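# Fully open the coffee maker lid, then release

## Task

Swing the coffee maker's lid open as far as it goes, and finish with neither hand nor arm in contact with the coffee maker.

## Robot and tools

Robot: two arms, left_arm with a five-finger left hand and right_arm with a five-finger right hand (the left is a mirror copy). Base positions in the scene frame: left_arm at (-0.041, +0.253, +0.003) m, right_arm at (+0.011, -0.321, +0.047) m, both nearly unrotated. A camera stand sits behind the arms. Loose objects may get nudged occasionally.

Frames. Scene frame: origin at table-top height midway between the nominal bases, +z up, +x out over the table, left_arm toward +y (not tied to image left/right). Each arm reports its hand pose, and takes its offsets, in its own base frame; fixed cameras and the table use the scene frame. The hand point sits 0.05 m in front of the palm and 0.15 m out from the wrist flange. Its +z runs along straight fingers, +y leaves the palm, +x crosses the palm away from the thumb on the right hand (toward the thumb on the left). Straight fingers extend 0.06-0.07 m past the point along +z, lying 0.06 m behind it along -y. A wrist bracket on the little-finger side can strike objects.

The row (28 numbers, each in [-1, 1], always both arms): left dx, dy, dz, rx, ry, rz, then left little, ring, middle, index, thumb_bend, thumb_turn, force_limit, speed; then the same 14 for the right arm. dx..rz are an offset from that arm's Hand target as it stood when the action or move began, along the arm's base axes; 1.0 equals 0.6 m or 180 degrees; rx, ry, rz form one rotation vector, turning about the Hand target position. Every row in an action counts from that same starting target, not the previous row; repeating an offset in a new call moves further. Six zeros re-request the current Hand target. Overlong translations get shortened along their line. Finger numbers are absolute targets: +1 straight/open, -1 curled; thumb_bend +1 straight, -1 bent; thumb_turn +1 beside the palm, -1 opposite the fingers. force_limit maps -1..+1 to roughly 0..10 N at the fingertip (0..15 N for the two thumb motors). speed rises from near zero at -1 to full at +0.48 and stays full above. To leave a hand unchanged, resend the eight hand numbers of its last executed row; if none yet, send its hand_measured six plus hand_force_limit and hand_speed.

Tools.
- execute_actions(actions, cameras): actions is a list of actions; each action is up to 15 rows, one per 1/30 s step, a short action holding its last row to fill 15 steps (0.5 s). Empty list returns state plus all images. cameras: list of names, ["all"], or [].
- move(target, speed, blend, blocking, cameras): straight-line path of each hand point toward one row, or a list of up to 15 rows all offset from the same starting Hand targets. speed is top path speed in m/s, 0.002 to 4.3, default 0.25 (turns up to twice that in rad/s), one value or one per target. blend in metres rounds corners; 0 stops at each. Whole move capped at 10 s. blocking=false returns after about 0.5 s while it continues. Paths do not avoid obstacles or the other arm.
- wait(seconds 0-10, cameras): holds last commands; a running move continues.
- stop(cameras): brakes a running move.
- zoom_image(camera, region [x0,y0,x1,y1] pixels, at most 504x504): closer look at the newest image of one camera.
- show_instructions(): shows the reference pages.
- finished_scene(scene=1): ends the scene permanently; the lid must be fully open and the robot clear of the coffee maker.

Cameras: cam_head_left, cam_head_right, cam_high, cam_low (504x504), cam_left_wrist, cam_right_wrist (672x504 fisheye).

Results: end_effector_position (m) and end_effector_quat_wxyz per arm in its base frame; Hand target (the next offsets' origin, after clipping); joint positions, velocities (may be reported as within noise), torques (include gravity; numbers 3 and 4 wrap at ±28 N m); motor temperatures; hand_measured, hand_stopped_by (moving, target, force, stalled, fault) and hand_load_n, all six in row order. A move adds a "move:" line: done, off_target, moving, held or fault, plus limits (paced = pose clipped, held = steps withheld).

Behaviour to expect: arms rest 1-3 cm (up to 5 cm) off command, mostly low; that is not contact. Orientation commands are clipped to 40 degrees from the measured one per step. Small moves may not start; a further action or zeros re-requests the target. A blocked arm keeps pushing until you command it back past its hand point. Fingers move only when their target changes by 0.002 or more, lock when done, and stop at force_limit; close slowly (speed -0.94 or lower) for gentle grips. Thumb opposite the fingers grips objects about 0.035-0.065 m thick, handles down to about 0.025 m.

Avoid: fast or hard impacts with the coffee maker or table, knocking anything out of the work area, letting parts fall, strong finger loads, any contact between the two arms or hands, paths near an arm's own base (go around), and long stretched or straining poses that heat motors (MOTOR HOT at 85 °C, arm falls at 100 °C). Joint ranges (rad): waist ±2.880, shoulder 0 to 3.142, elbow 0 to 3.019, wrist pitch -1.693 to 1.571, wrist yaw ±1.571, wrist roll ±2.094.

Each tool is called by a JSON object that holds its "fn" and its "kwargs".

Reference images:

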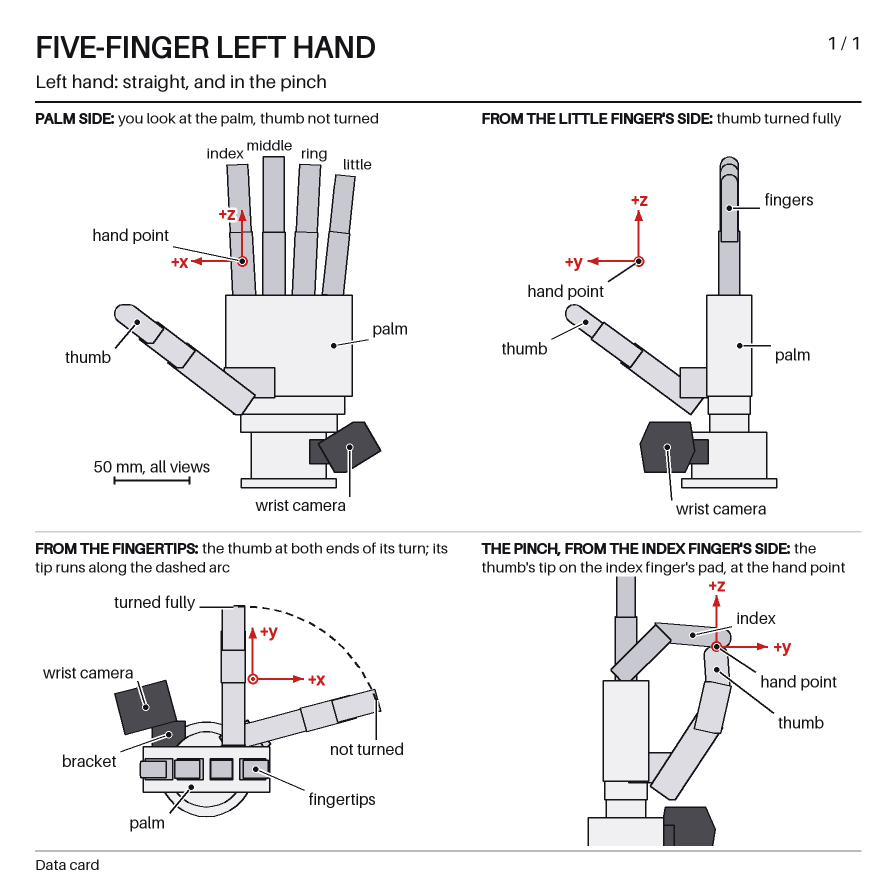

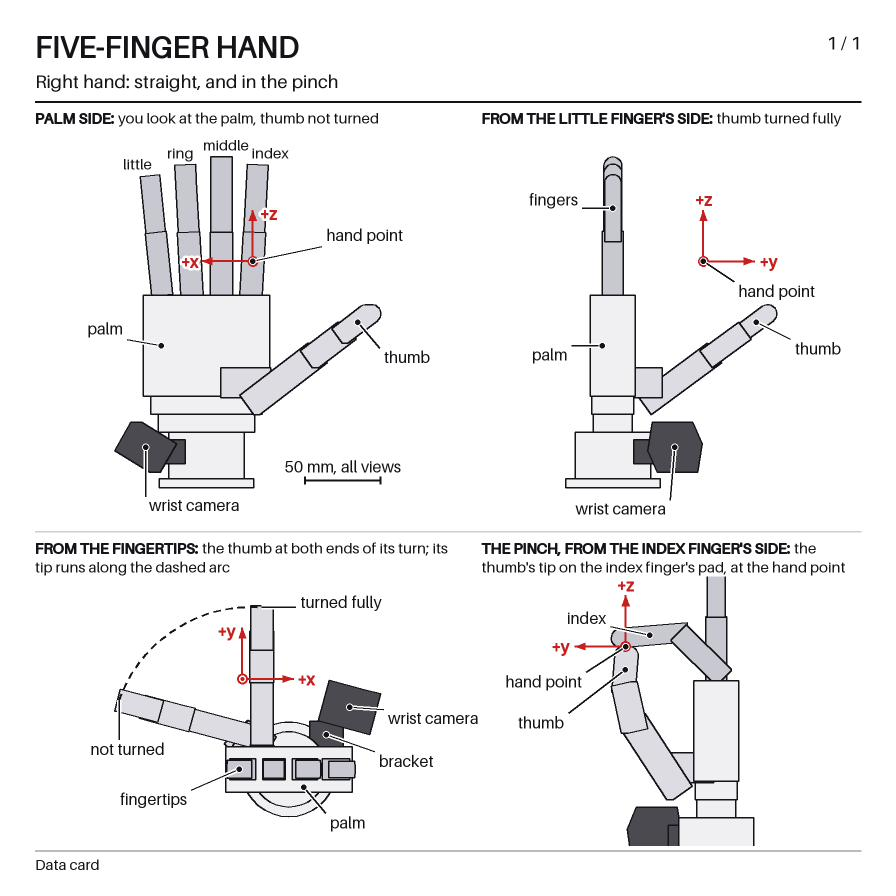

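## Session

{"fn": "execute_actions", "kwargs": {"actions": []}}

Scene clock: 0.00 s.
left_arm: end_effector_position=(+0.3260, +0.0321, +0.2375) hand_measured=(+1.000, +1.000, +1.000, +1.000, +1.000, +1.000) hand_load_n=(+0.0, +0.5, +0.0, +0.0, +0.0, +0.0) hand_stopped_by=(target, target, target, target, target, target) hand_force_limit=0.00 hand_speed=-0.80 end_effector_quat_wxyz=(+0.739, -0.049, +0.670, +0.048) | right_arm: end_effector_position=(+0.0143, +0.1464, +0.1357) hand_measured=(+1.000, +1.000, +1.000, +1.000, +1.000, +1.000) hand_load_n=(+0.0, +0.0, +0.0, +0.0, +0.0, +0.5) hand_stopped_by=(target, target, target, target, target, target) hand_force_limit=0.00 hand_speed=-0.80 end_effector_quat_wxyz=(+0.014, +0.698, +0.690, -0.191)
Joint positions: left_arm=[-0.367 0.462 0.146 0.428 -0.502 1.617] | right_arm=[1.558 1.035 0.773 -1.609 -0.247 -1.609]
Joint velocities: within noise
Joint torques (N m): no reading
Motor temperatures (°C): left_arm=[31 35 34 35 35 34] | right_arm=[37 32 33 37 32 33]
Heat: left arm: hottest shoulder 35 °C; right arm: hottest waist 37 °C.
Hand target: left_arm +0.3305, +0.0309, +0.2592; +0.752, -0.054, +0.656, +0.043 | right_arm +0.0129, +0.1545, +0.1439; +0.004, +0.698, +0.692, -0.183

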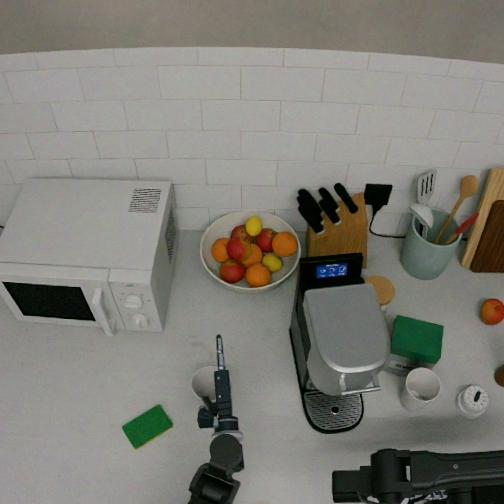

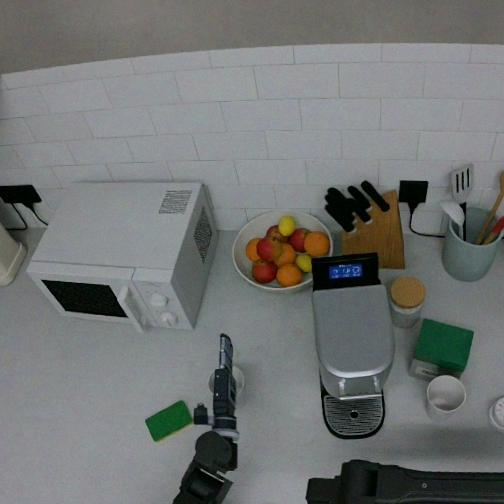

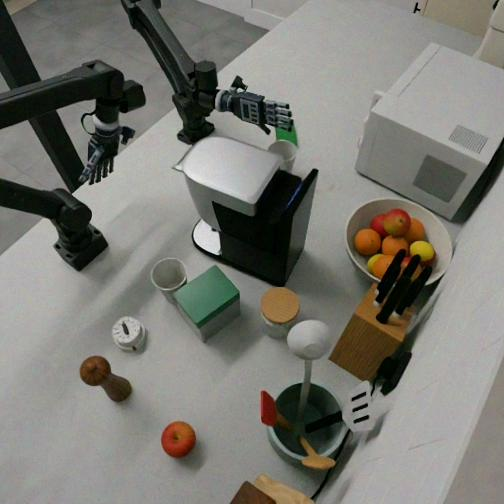

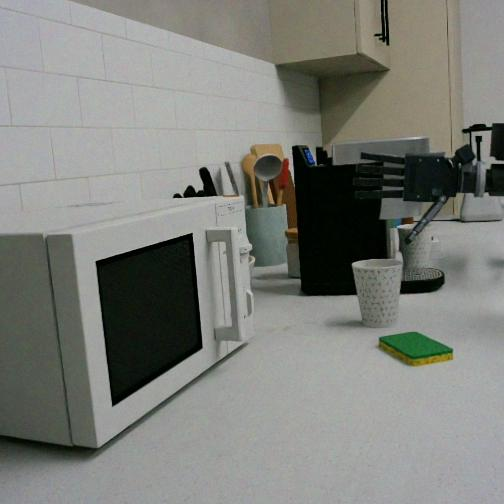

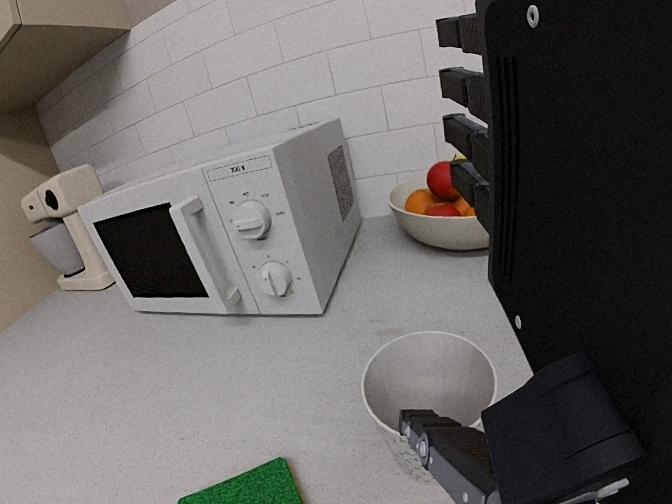

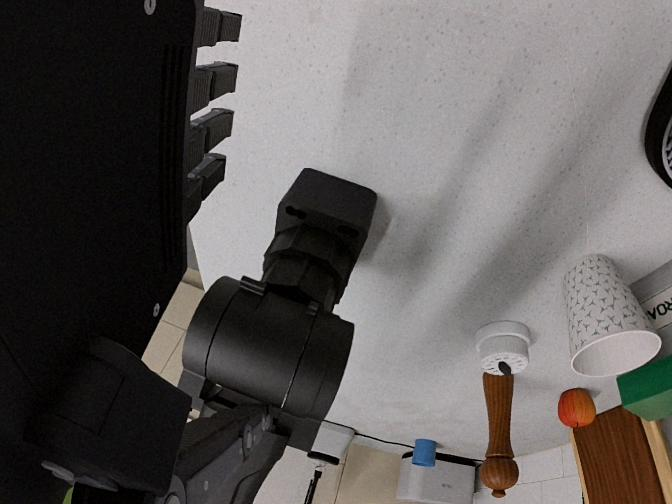

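{"fn": "zoom_image", "kwargs": {"camera": "cam_head_left", "region": [280, 240, 410, 440]}}

{"fn": "zoom_image", "kwargs": {"camera": "cam_high", "region": [160, 120, 330, 290]}}

{"fn": "zoom_image", "kwargs": {"camera": "cam_low", "region": [280, 110, 480, 310]}}

{"fn": "zoom_image", "kwargs": {"camera": "cam_head_right", "region": [290, 240, 420, 450]}}

Scaled by 2.520.

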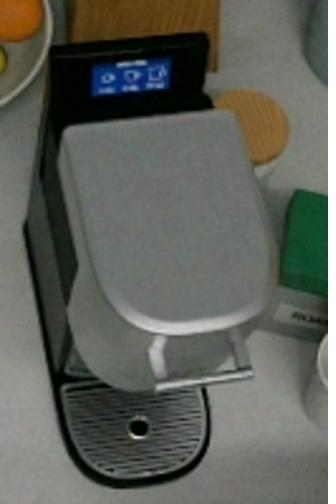

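Scaled by 2.965.

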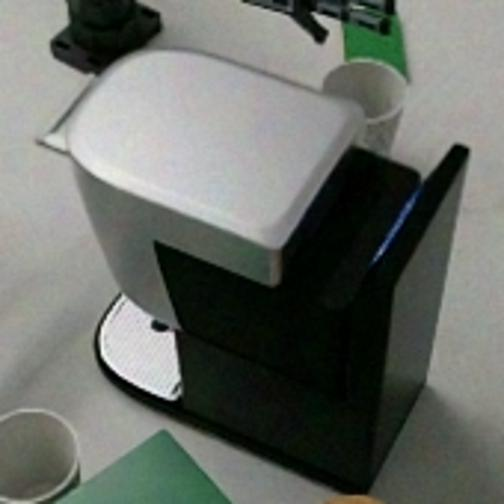

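Scaled by 2.520.

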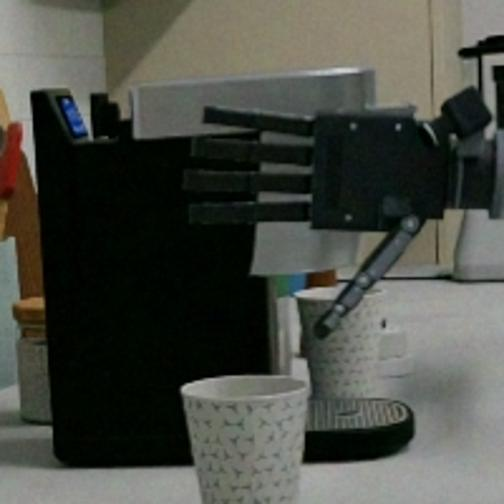

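Scaled by 2.400.

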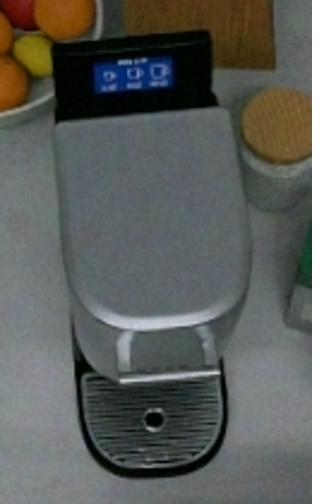

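{"fn": "move", "kwargs": {"target": [0,0,0,0,0,0,1,1,1,1,1,1,0,-0.8, 0.03,0.05,0.12,-0.0274,-0.0314,-0.103,1,1,1,1,1,1,0,-0.8], "speed": 0.25}}

Scene clock: 334.67 s.
left_arm: end_effector_position=(+0.3260, +0.0321, +0.2375) hand_measured=(+1.000, +1.000, +1.000, +1.000, +1.000, +1.000) hand_load_n=(+0.0, +0.0, +0.0, +0.0, +0.0, +0.0) hand_stopped_by=(target, target, target, target, target, target) hand_force_limit=0.00 hand_speed=-0.80 end_effector_quat_wxyz=(+0.739, -0.049, +0.670, +0.048) | right_arm: end_effector_position=(+0.0278, +0.1771, +0.1966) hand_measured=(+1.000, +1.000, +1.000, +1.000, +1.000, +1.000) hand_load_n=(+0.0, +0.0, +0.0, +0.0, +0.0, +0.0) hand_stopped_by=(target, target, target, target, target, target) hand_force_limit=0.00 hand_speed=-0.80 end_effector_quat_wxyz=(+0.029, +0.808, +0.569, -0.149)
Joint positions: left_arm=[-0.367 0.462 0.146 0.428 -0.502 1.617] | right_arm=[1.492 1.091 0.973 -1.69 -0.19 -1.328]
Joint torques (N m): left_arm=[-0.5 1.96 13.53 1.8 -0.03 -0.01] | right_arm=[-2.26 -3.25 10.47 -0.32 -0.09 0.2]
Motor temperatures (°C): left_arm=[30 33 57 34 33 30] | right_arm=[35 30 42 33 30 33]
Heat: left arm: hottest elbow 57 °C; right arm: hottest elbow 42 °C.
Hand target: left_arm +0.3305, +0.0309, +0.2592; +0.752, -0.054, +0.656, +0.043 | right_arm +0.0309, +0.1845, +0.2159; +0.038, +0.808, +0.561, -0.176
Off the commanded pose: left_arm 0.022 m, 2 deg | right_arm 0.021 m, 3 deg.
joint sent to its limit (right arm) — joint 4 (wrist pitch), lower limit. The joint targets are off in position and orientation.
move: off_target (left_arm, right_arm)

{"fn": "move", "kwargs": {"target": [[0,0,0,0,0,0,1,1,1,1,1,1,0,-0.8, 0.033,0.025,0.0,0.562,-0.0448,-0.242,1,1,1,1,1,1,0,-0.8],[0,0,0,0,0,0,1,1,1,1,1,1,0,-0.8, 0.065,0.056,-0.05,0.575,-0.0435,-0.631,1,1,1,1,1,1,0,-0.8]], "speed": 0.5, "blend": 0.03, "cameras": ["all"]}}

Scene clock: 455.60 s.
left_arm: end_effector_position=(+0.3260, +0.0321, +0.2375) hand_measured=(+1.000, +1.000, +1.000, +1.000, +1.000, +1.000) hand_load_n=(+0.0, +0.0, +0.0, +0.0, +0.0, +0.0) hand_stopped_by=(target, target, target, target, target, target) hand_force_limit=0.00 hand_speed=-0.80 end_effector_quat_wxyz=(+0.739, -0.049, +0.670, +0.048) | right_arm: end_effector_position=(+0.0706, +0.2175, +0.1789) hand_measured=(+1.000, +1.000, +1.000, +1.000, +1.000, +1.000) hand_load_n=(+0.0, +0.0, +0.0, +0.0, +0.0, +0.0) hand_stopped_by=(target, target, target, target, target, target) hand_force_limit=0.00 hand_speed=-0.80 end_effector_quat_wxyz=(+0.635, -0.650, +0.287, -0.304)
Joint positions: left_arm=[-0.367 0.462 0.146 0.428 -0.502 1.617] | right_arm=[2.268 0.108 0.235 -0.785 1.555 0.628]
Joint torques (N m): left_arm=[-0.44 1.96 13.55 1.83 -0.03 -0.01] | right_arm=[-2.02 5.66 8.77 2.15 0.5 0.17]
Motor temperatures (°C): left_arm=[30 33 58 33 32 29] | right_arm=[35 30 42 32 30 33]
Heat: left arm: hottest elbow 58 °C; right arm: hottest elbow 42 °C.
Hand target: left_arm +0.3305, +0.0309, +0.2592; +0.752, -0.054, +0.656, +0.043 | right_arm +0.0699, +0.2181, +0.1859; +0.620, -0.620, +0.340, -0.341
Off the commanded pose: left_arm 0.022 m, 2 deg | right_arm 0.007 m, 8 deg.
joint sent to its limit (right arm) — joint 5 (wrist yaw), upper limit. The joint targets are off in orientation, not in position.
move: off_target (left_arm, right_arm)
camera_calibration:
cam_right_wrist: T_world_to_cam=[[0.13858, -0.262918, -0.954814, 0.215007], [-0.94845, 0.242239, -0.204359, 0.0450291], [0.285023, 0.933913, -0.215795, -0.0686083], [0, 0, 0, 1]] pos_world=[0.0324671, 0.109696, 0.199689]

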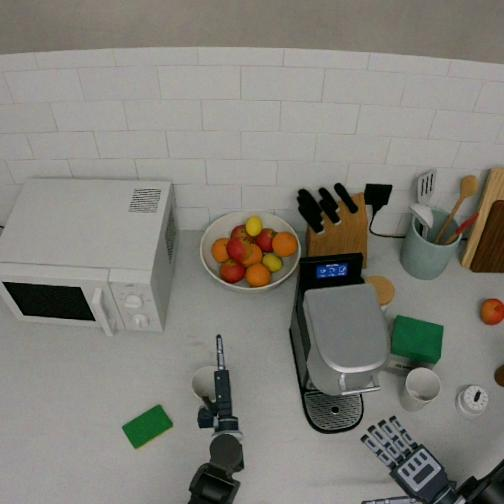

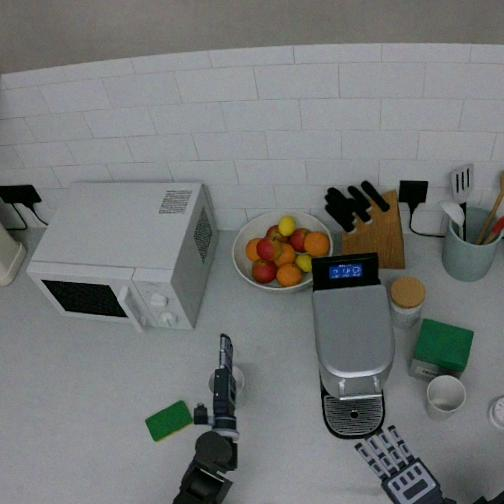

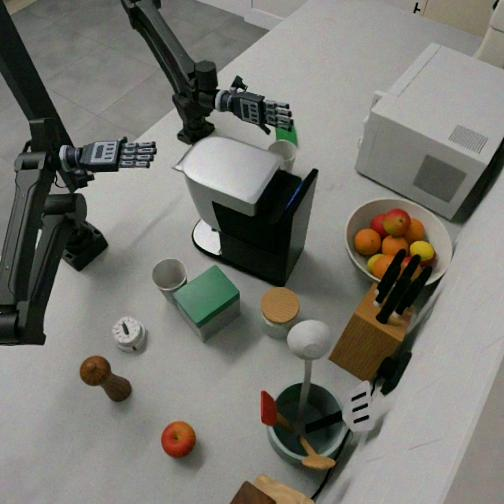

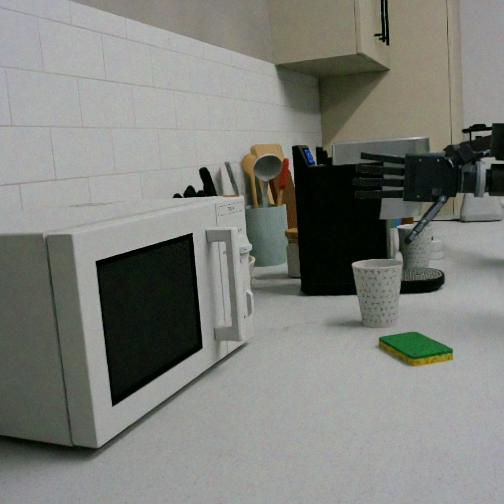

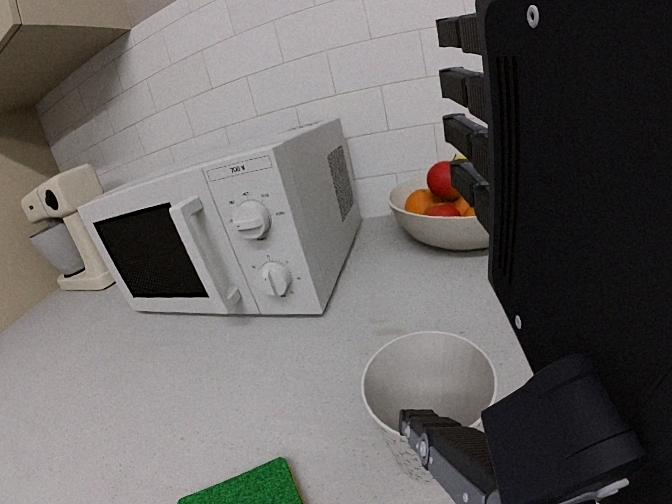

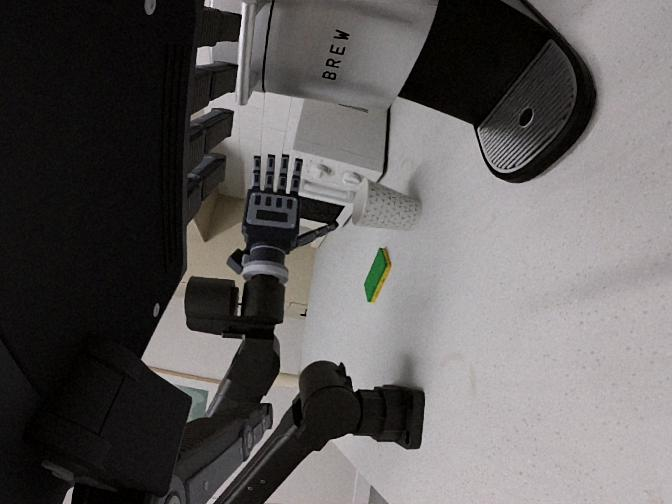

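{"fn": "zoom_image", "kwargs": {"camera": "cam_right_wrist", "region": [180, 0, 420, 180]}}

{"fn": "zoom_image", "kwargs": {"camera": "cam_head_right", "region": [300, 330, 460, 490]}}

Scaled by 2.100 from the camera's 672x504 image, which has a finer 960x720 frame.

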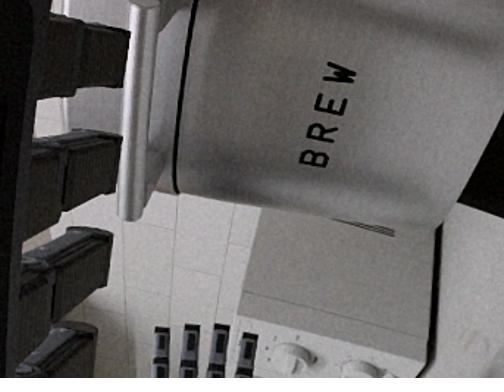

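Scaled by 3.150.

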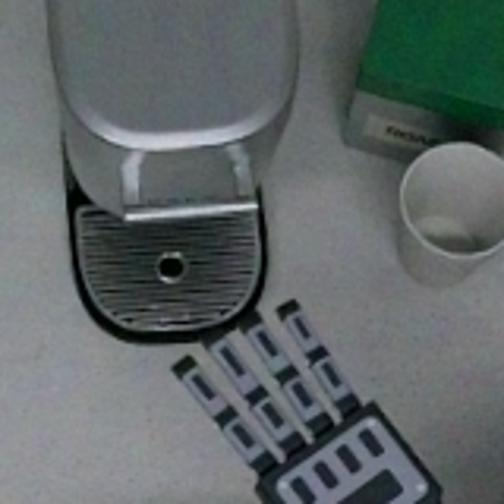

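{"fn": "move", "kwargs": {"target": [0,0,0,0,0,0,1,1,1,1,1,1,0,-0.8, 0.0293,0.0242,0.0513,-0.0691,0.1194,-0.0242,1,1,1,1,1,1,0,-0.8], "speed": 0.25, "cameras": ["cam_right_wrist","cam_head_right","cam_high"]}}

Scene clock: 616.67 s.
left_arm: end_effector_position=(+0.3260, +0.0321, +0.2375) hand_measured=(+1.000, +1.000, +1.000, +1.000, +1.000, +1.000) hand_load_n=(+0.0, +0.0, +0.0, +0.0, +0.0, +0.0) hand_stopped_by=(target, target, target, target, target, target) hand_force_limit=0.00 hand_speed=-0.80 end_effector_quat_wxyz=(+0.739, -0.049, +0.670, +0.048) | right_arm: end_effector_position=(+0.0887, +0.2239, +0.1924) hand_measured=(+1.000, +1.000, +1.000, +1.000, +1.000, +1.000) hand_load_n=(+0.0, +0.0, -0.5, +0.0, +0.0, +0.0) hand_stopped_by=(target, target, target, target, target, target) hand_force_limit=0.00 hand_speed=-0.80 end_effector_quat_wxyz=(-0.451, +0.733, -0.421, +0.287)
Joint positions: left_arm=[-0.367 0.462 0.146 0.428 -0.502 1.617] | right_arm=[1.805 0.486 0.563 -1.17 1.067 0.991]
Joint torques (N m): left_arm=[-0.44 1.96 13.53 1.83 -0.03 -0.01] | right_arm=[-1.79 3.43 11.93 0.88 0.44 0.18]
Motor temperatures (°C): left_arm=[30 33 60 33 32 29] | right_arm=[34 30 44 32 31 33]
Heat: left arm: hottest elbow 60 °C; right arm: hottest elbow 44 °C.
Hand target: left_arm +0.3305, +0.0309, +0.2592; +0.752, -0.054, +0.656, +0.043 | right_arm +0.0874, +0.2326, +0.2167; -0.462, +0.722, -0.434, +0.277
Off the commanded pose: left_arm 0.022 m, 2 deg | right_arm 0.026 m, 3 deg.
move: off_target (left_arm, right_arm)
camera_calibration:
cam_right_wrist: T_world_to_cam=[[-0.265919, -0.48174, -0.834993, 0.288898], [-0.902352, 0.429161, 0.0397716, -0.0294636], [0.339187, 0.764034, -0.548821, 0.0205081], [0, 0, 0, 1]] pos_world=[0.0432808, 0.136149, 0.253655]
Images, in order (width x height): cam_head_right 504x504, cam_high 504x504, cam_right_wrist 672x504.

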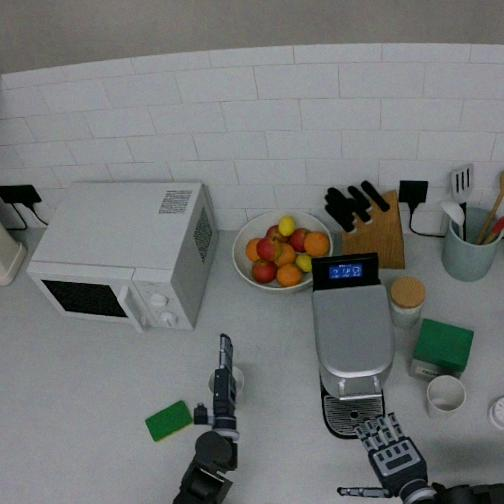

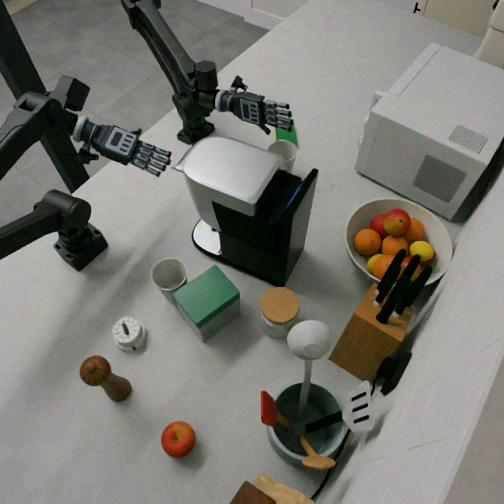

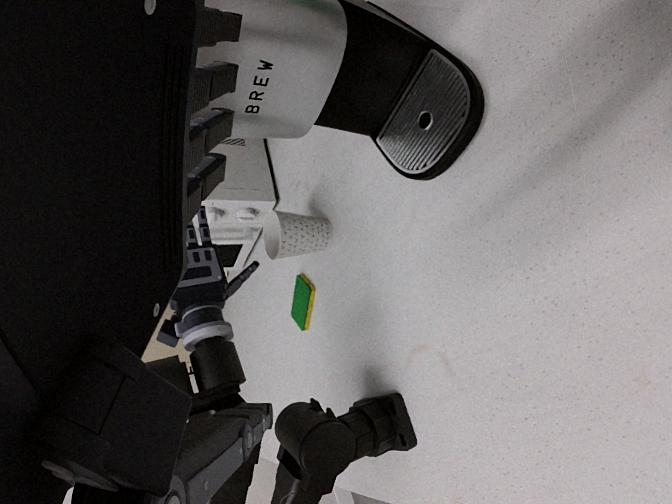

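{"fn": "zoom_image", "kwargs": {"camera": "cam_head_right", "region": [310, 340, 450, 480]}}

{"fn": "zoom_image", "kwargs": {"camera": "cam_high", "region": [70, 100, 230, 260]}}

{"fn": "zoom_image", "kwargs": {"camera": "cam_right_wrist", "region": [180, 0, 380, 200]}}

Scaled by 3.600.

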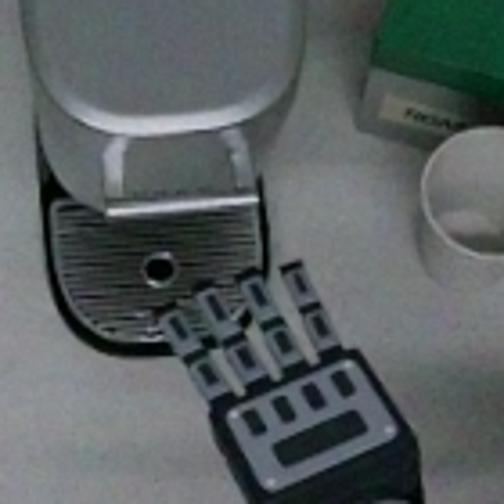

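Scaled by 3.150.

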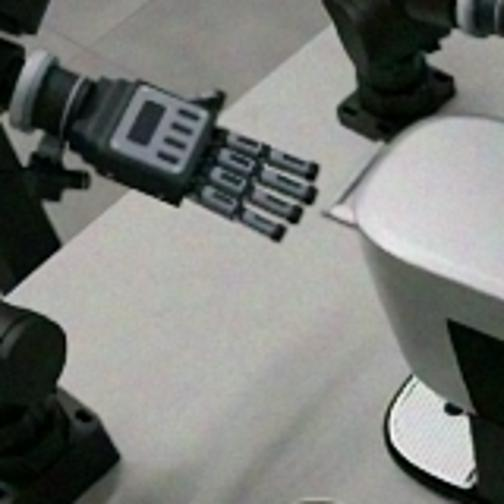

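Scaled by 2.520 from the camera's 672x504 image, which has a finer 960x720 frame.

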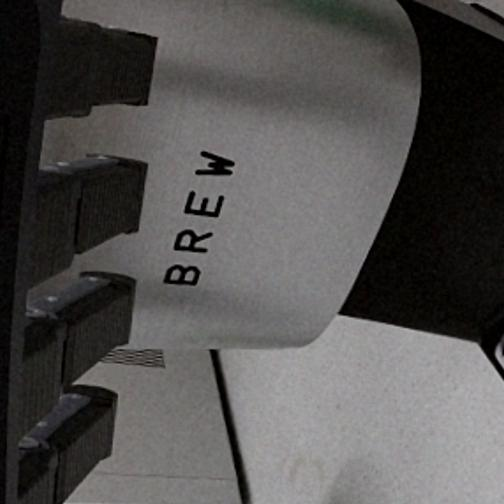

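{"fn": "move", "kwargs": {"target": [0,0,0,0,0,0,1,1,1,1,1,1,0,-0.8, 0.0255,0.0498,-0.0173,0,0,0,1,1,1,1,1,1,0,-0.8], "speed": 0.15, "cameras": ["cam_right_wrist","cam_head_right","cam_high","cam_head_left"]}}

{"fn": "zoom_image", "kwargs": {"camera": "cam_head_right", "region": [310, 340, 450, 480]}}

{"fn": "zoom_image", "kwargs": {"camera": "cam_high", "region": [100, 100, 230, 230]}}

{"fn": "zoom_image", "kwargs": {"camera": "cam_head_left", "region": [310, 340, 450, 480]}}

Scene clock: 703.97 s.
left_arm: end_effector_position=(+0.3260, +0.0321, +0.2375) hand_measured=(+1.000, +1.000, +1.000, +1.000, +1.000, +1.000) hand_load_n=(+0.0, +0.0, +0.0, +0.0, +0.0, +0.0) hand_stopped_by=(target, target, target, target, target, target) hand_force_limit=0.00 hand_speed=-0.80 end_effector_quat_wxyz=(+0.739, -0.049, +0.670, +0.048) | right_arm: end_effector_position=(+0.0993, +0.2543, +0.1931) hand_measured=(+1.000, +1.000, +1.000, +1.000, +1.000, +1.000) hand_load_n=(+0.0, +0.0, +0.0, +0.0, +0.0, +0.0) hand_stopped_by=(target, target, target, target, target, target) hand_force_limit=0.00 hand_speed=-0.80 end_effector_quat_wxyz=(-0.452, +0.731, -0.428, +0.281)
Joint positions: left_arm=[-0.367 0.462 0.146 0.428 -0.502 1.617] | right_arm=[1.69 0.548 0.563 -0.945 1 0.819]
Joint torques (N m): left_arm=[-0.5 1.9 13.55 1.8 -0.03 -0.01] | right_arm=[-2.26 2.14 9.78 2.55 0.26 -0.06]
Motor temperatures (°C): left_arm=[30 33 61 33 32 29] | right_arm=[34 29 45 31 31 33]
Heat: left arm: hottest elbow 61 °C; right arm: hottest elbow 45 °C.
Hand target: left_arm +0.3305, +0.0309, +0.2592; +0.752, -0.054, +0.656, +0.043 | right_arm +0.1027, +0.2625, +0.2063; -0.462, +0.722, -0.434, +0.277
Off the commanded pose: left_arm 0.022 m, 2 deg | right_arm 0.016 m, 2 deg.
move: off_target (left_arm, right_arm)
camera_calibration:
cam_right_wrist: T_world_to_cam=[[-0.27901, -0.469809, -0.837516, 0.305666], [-0.899615, 0.432971, 0.0568205, -0.0374605], [0.335925, 0.769296, -0.543451, -0.00806901], [0, 0, 0, 1]] pos_world=[0.0542944, 0.166032, 0.253744]
Images, in order (width x height): cam_head_left 504x504, cam_head_right 504x504, cam_high 504x504, cam_right_wrist 672x504.

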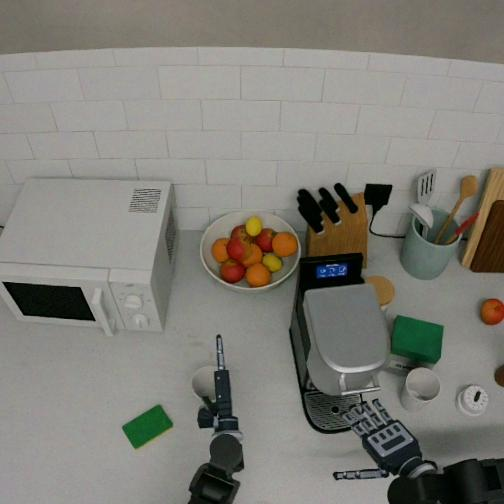

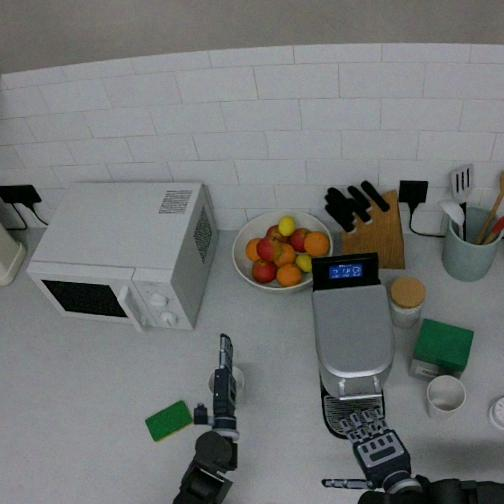

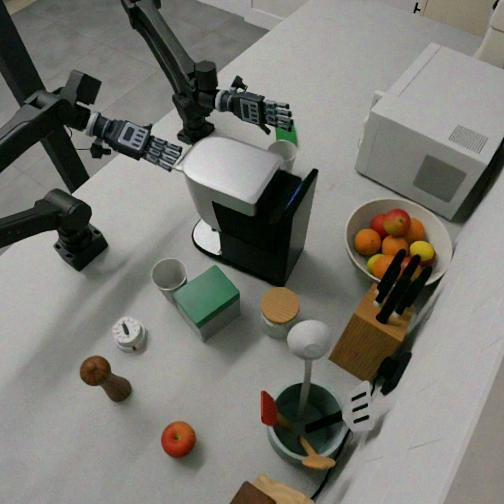

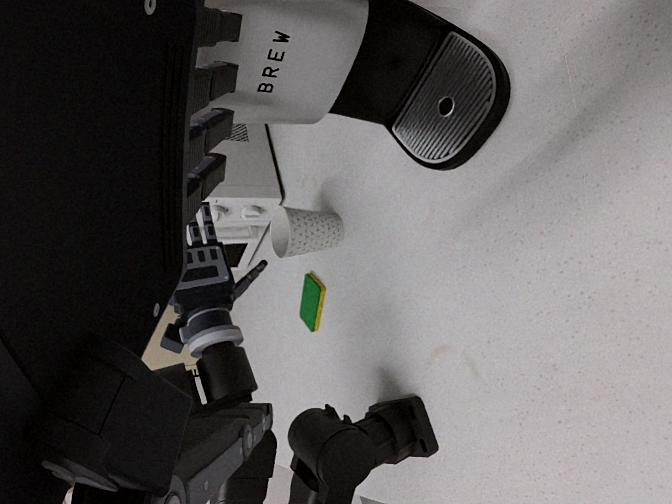

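Scaled by 3.600.

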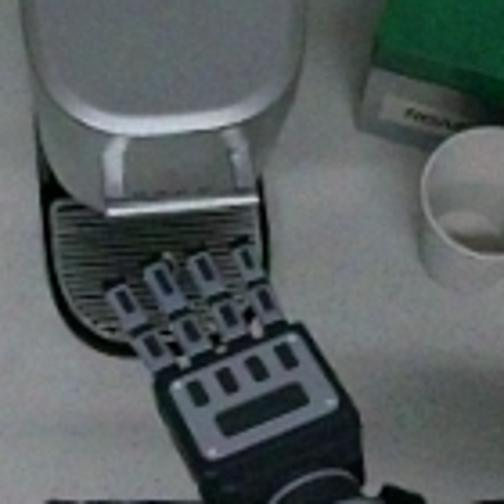

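Scaled by 3.877.

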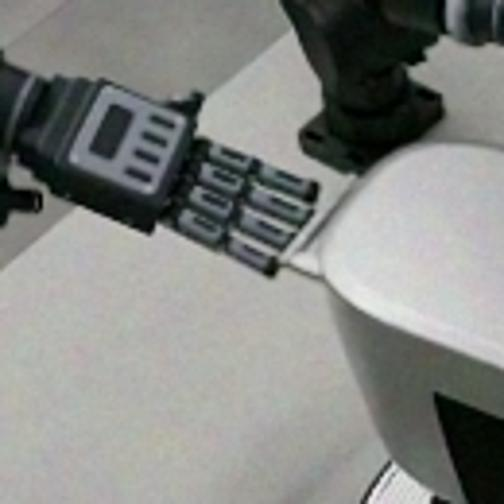

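Scaled by 3.600.

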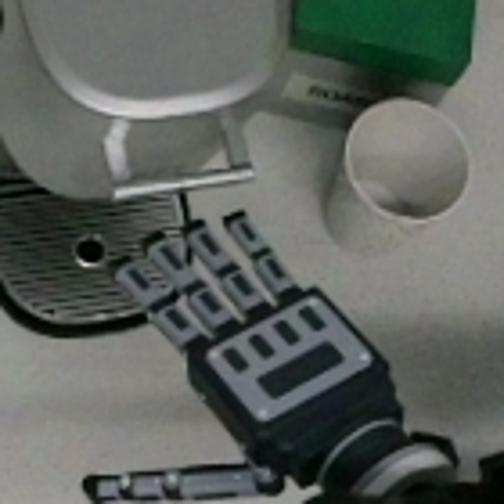

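{"fn": "move", "kwargs": {"target": [0,0,0,0,0,0,1,1,1,1,1,1,0,-0.8, -0.0007,0.0323,-0.0205,0,0,-0.0667,1,1,1,1,1,1,0,-0.8], "speed": 0.15, "cameras": ["cam_right_wrist","cam_head_right","cam_high","cam_head_left"]}}

{"fn": "zoom_image", "kwargs": {"camera": "cam_head_right", "region": [310, 340, 450, 480]}}

{"fn": "zoom_image", "kwargs": {"camera": "cam_high", "region": [100, 100, 230, 230]}}

Scene clock: 768.93 s.
left_arm: end_effector_position=(+0.3260, +0.0321, +0.2375) hand_measured=(+1.000, +1.000, +1.000, +1.000, +1.000, +1.000) hand_load_n=(+0.0, +0.0, +0.0, +0.0, +0.0, +0.0) hand_stopped_by=(target, target, target, target, target, target) hand_force_limit=0.00 hand_speed=-0.80 end_effector_quat_wxyz=(+0.739, -0.049, +0.670, +0.048) | right_arm: end_effector_position=(+0.1077, +0.2659, +0.1704) hand_measured=(+1.000, +1.000, +1.000, +1.000, +1.000, +1.000) hand_load_n=(+0.0, +0.0, +0.0, +0.0, +0.0, +0.0) hand_stopped_by=(target, target, target, target, target, target) hand_force_limit=0.00 hand_speed=-0.80 end_effector_quat_wxyz=(-0.412, +0.682, -0.501, +0.338)
Joint positions: left_arm=[-0.367 0.462 0.146 0.428 -0.502 1.617] | right_arm=[1.717 0.821 0.632 -1.167 1.113 1.28]
Joint torques (N m): left_arm=[-0.5 1.85 13.56 1.83 -0.03 -0.01] | right_arm=[-0.09 0.62 11.38 0.51 0.73 0.19]
Motor temperatures (°C): left_arm=[30 33 62 32 32 29] | right_arm=[34 29 44 31 30 33]
Heat: left arm: hottest elbow 62 °C; right arm: hottest elbow 44 °C.
Hand target: left_arm +0.3305, +0.0309, +0.2592; +0.752, -0.054, +0.656, +0.043 | right_arm +0.1023, +0.2819, +0.1940; -0.430, +0.673, -0.507, +0.324
Off the commanded pose: left_arm 0.022 m, 2 deg | right_arm 0.029 m, 3 deg.
move: off_target (left_arm, right_arm)
camera_calibration:
cam_right_wrist: T_world_to_cam=[[-0.369268, -0.415668, -0.831181, 0.288749], [-0.78198, 0.622249, 0.0362271, -0.093137], [0.502143, 0.663344, -0.554821, -0.0198672], [0, 0, 0, 1]] pos_world=[0.0437708, 0.191157, 0.232354]
Images, in order (width x height): cam_head_left 504x504, cam_head_right 504x504, cam_high 504x504, cam_right_wrist 672x504.

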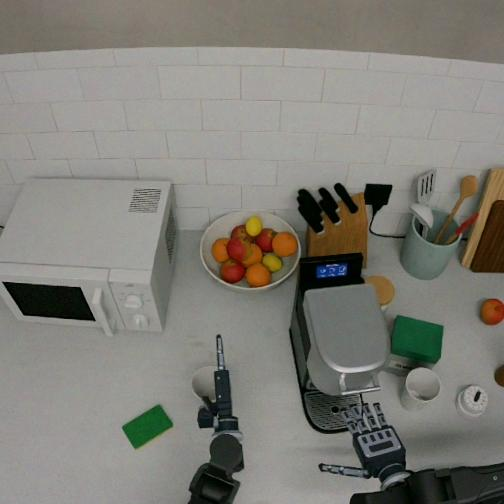

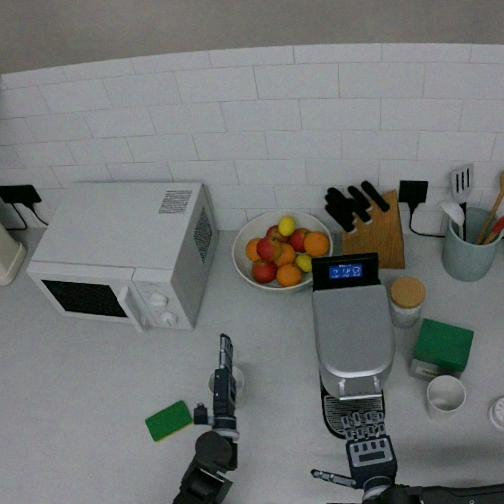

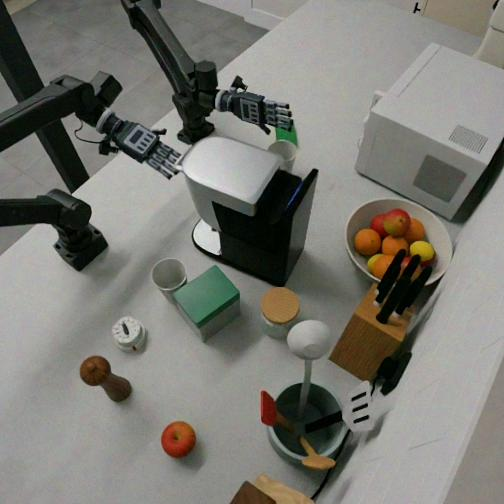

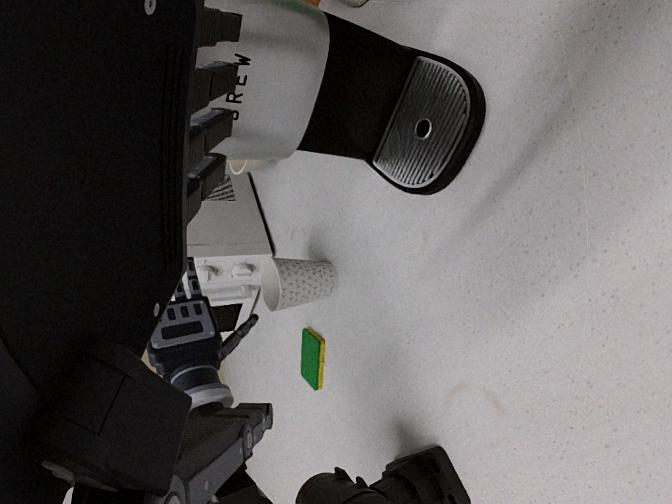

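Scaled by 3.600.

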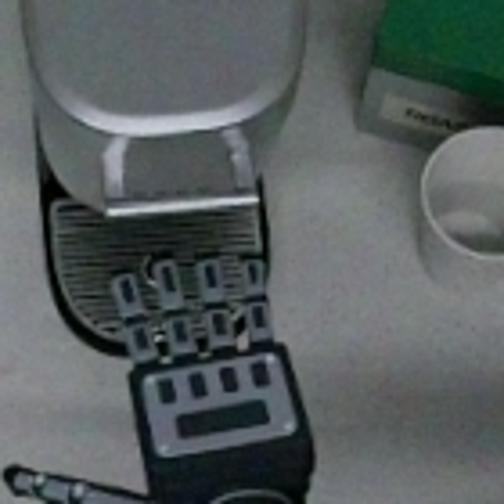

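Scaled by 3.877.

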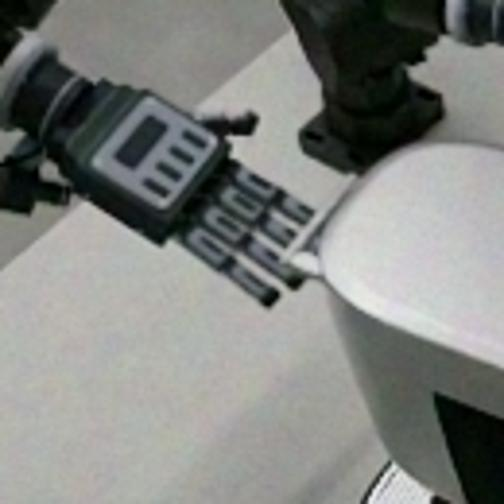

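{"fn": "move", "kwargs": {"target": [0,0,0,0,0,0,1,1,1,1,1,1,0,-0.8, 0.0575,0.0095,0,0,0,0,1,1,1,1,1,1,0,-0.8], "speed": 0.1, "cameras": ["cam_right_wrist","cam_head_right","cam_high","cam_head_left","cam_low"]}}

{"fn": "zoom_image", "kwargs": {"camera": "cam_head_right", "region": [310, 340, 450, 480]}}

{"fn": "zoom_image", "kwargs": {"camera": "cam_high", "region": [100, 100, 230, 230]}}

Scene clock: 800.53 s.
left_arm: end_effector_position=(+0.3260, +0.0321, +0.2375) hand_measured=(+1.000, +1.000, +1.000, +1.000, +1.000, +1.000) hand_load_n=(+0.0, +0.0, +0.0, +0.0, +0.0, +0.0) hand_stopped_by=(target, target, target, target, target, target) hand_force_limit=0.00 hand_speed=-0.80 end_effector_quat_wxyz=(+0.739, -0.049, +0.670, +0.048) | right_arm: end_effector_position=(+0.1329, +0.2824, +0.1818) hand_measured=(+1.000, +1.000, +1.000, +1.000, +1.000, +1.000) hand_load_n=(+0.0, +0.0, +0.0, +0.0, +0.0, +0.0) hand_stopped_by=(target, target, target, target, target, target) hand_force_limit=0.00 hand_speed=-0.80 end_effector_quat_wxyz=(-0.417, +0.683, -0.499, +0.332)
Joint positions: left_arm=[-0.367 0.462 0.146 0.428 -0.502 1.617] | right_arm=[1.587 0.794 0.632 -0.93 1.063 0.993]
Joint torques (N m): left_arm=[-0.5 1.96 13.53 1.81 -0.03 -0.01] | right_arm=[-2.2 -1.08 8.62 2.29 0.33 -0.08]
Motor temperatures (°C): left_arm=[30 33 63 32 32 29] | right_arm=[34 29 49 31 31 33]
Heat: left arm: hottest elbow 63 °C; right arm: hottest elbow 49 °C.
Hand target: left_arm +0.3305, +0.0309, +0.2592; +0.752, -0.054, +0.656, +0.043 | right_arm +0.1368, +0.2876, +0.1940; -0.430, +0.673, -0.507, +0.324
Off the commanded pose: left_arm 0.022 m, 2 deg | right_arm 0.014 m, 2 deg.
move: off_target (left_arm, right_arm)
camera_calibration:
cam_right_wrist: T_world_to_cam=[[-0.366935, -0.411093, -0.834483, 0.313449], [-0.788978, 0.612767, 0.0450568, -0.0821155], [0.492821, 0.674922, -0.549189, -0.0402733], [0, 0, 0, 1]] pos_world=[0.0700755, 0.206356, 0.24315]
Images, in order (width x height): cam_head_left 504x504, cam_head_right 504x504, cam_high 504x504, cam_low 504x504, cam_right_wrist 672x504.

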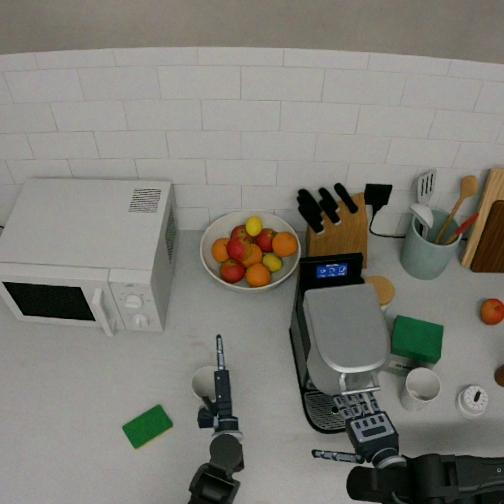

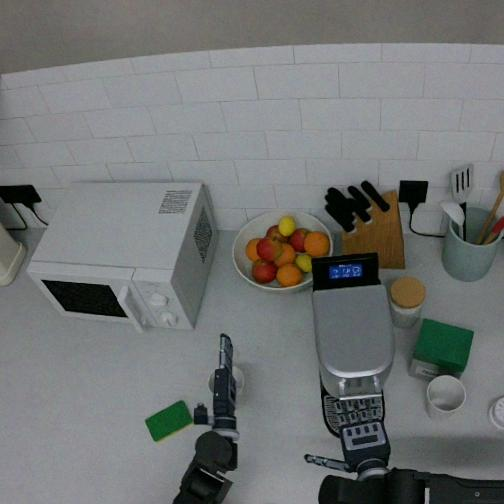

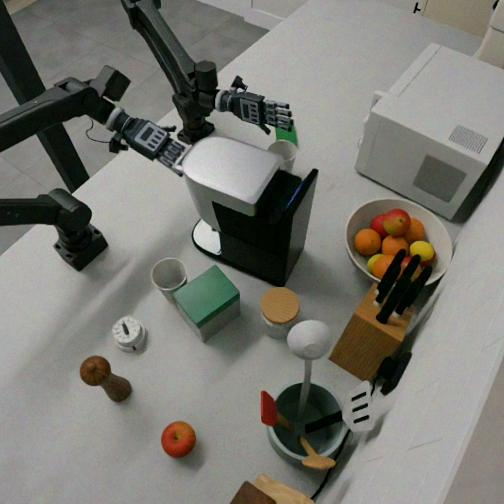

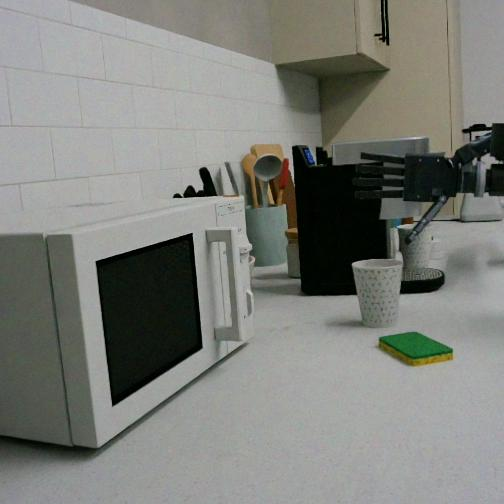

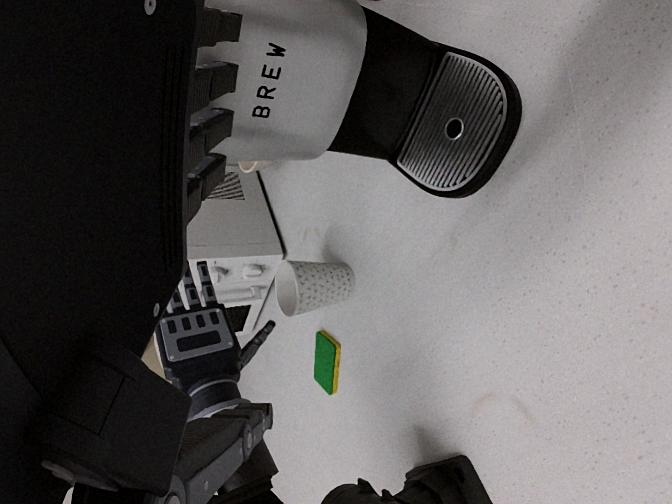

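Scaled by 3.600.

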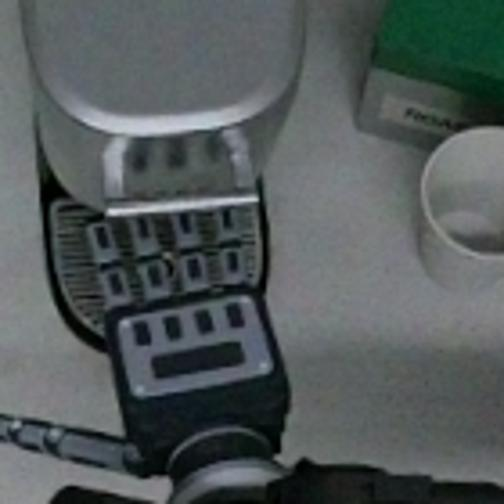

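Scaled by 3.877.

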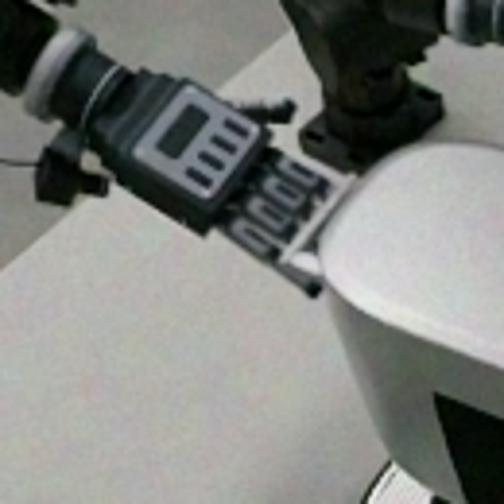

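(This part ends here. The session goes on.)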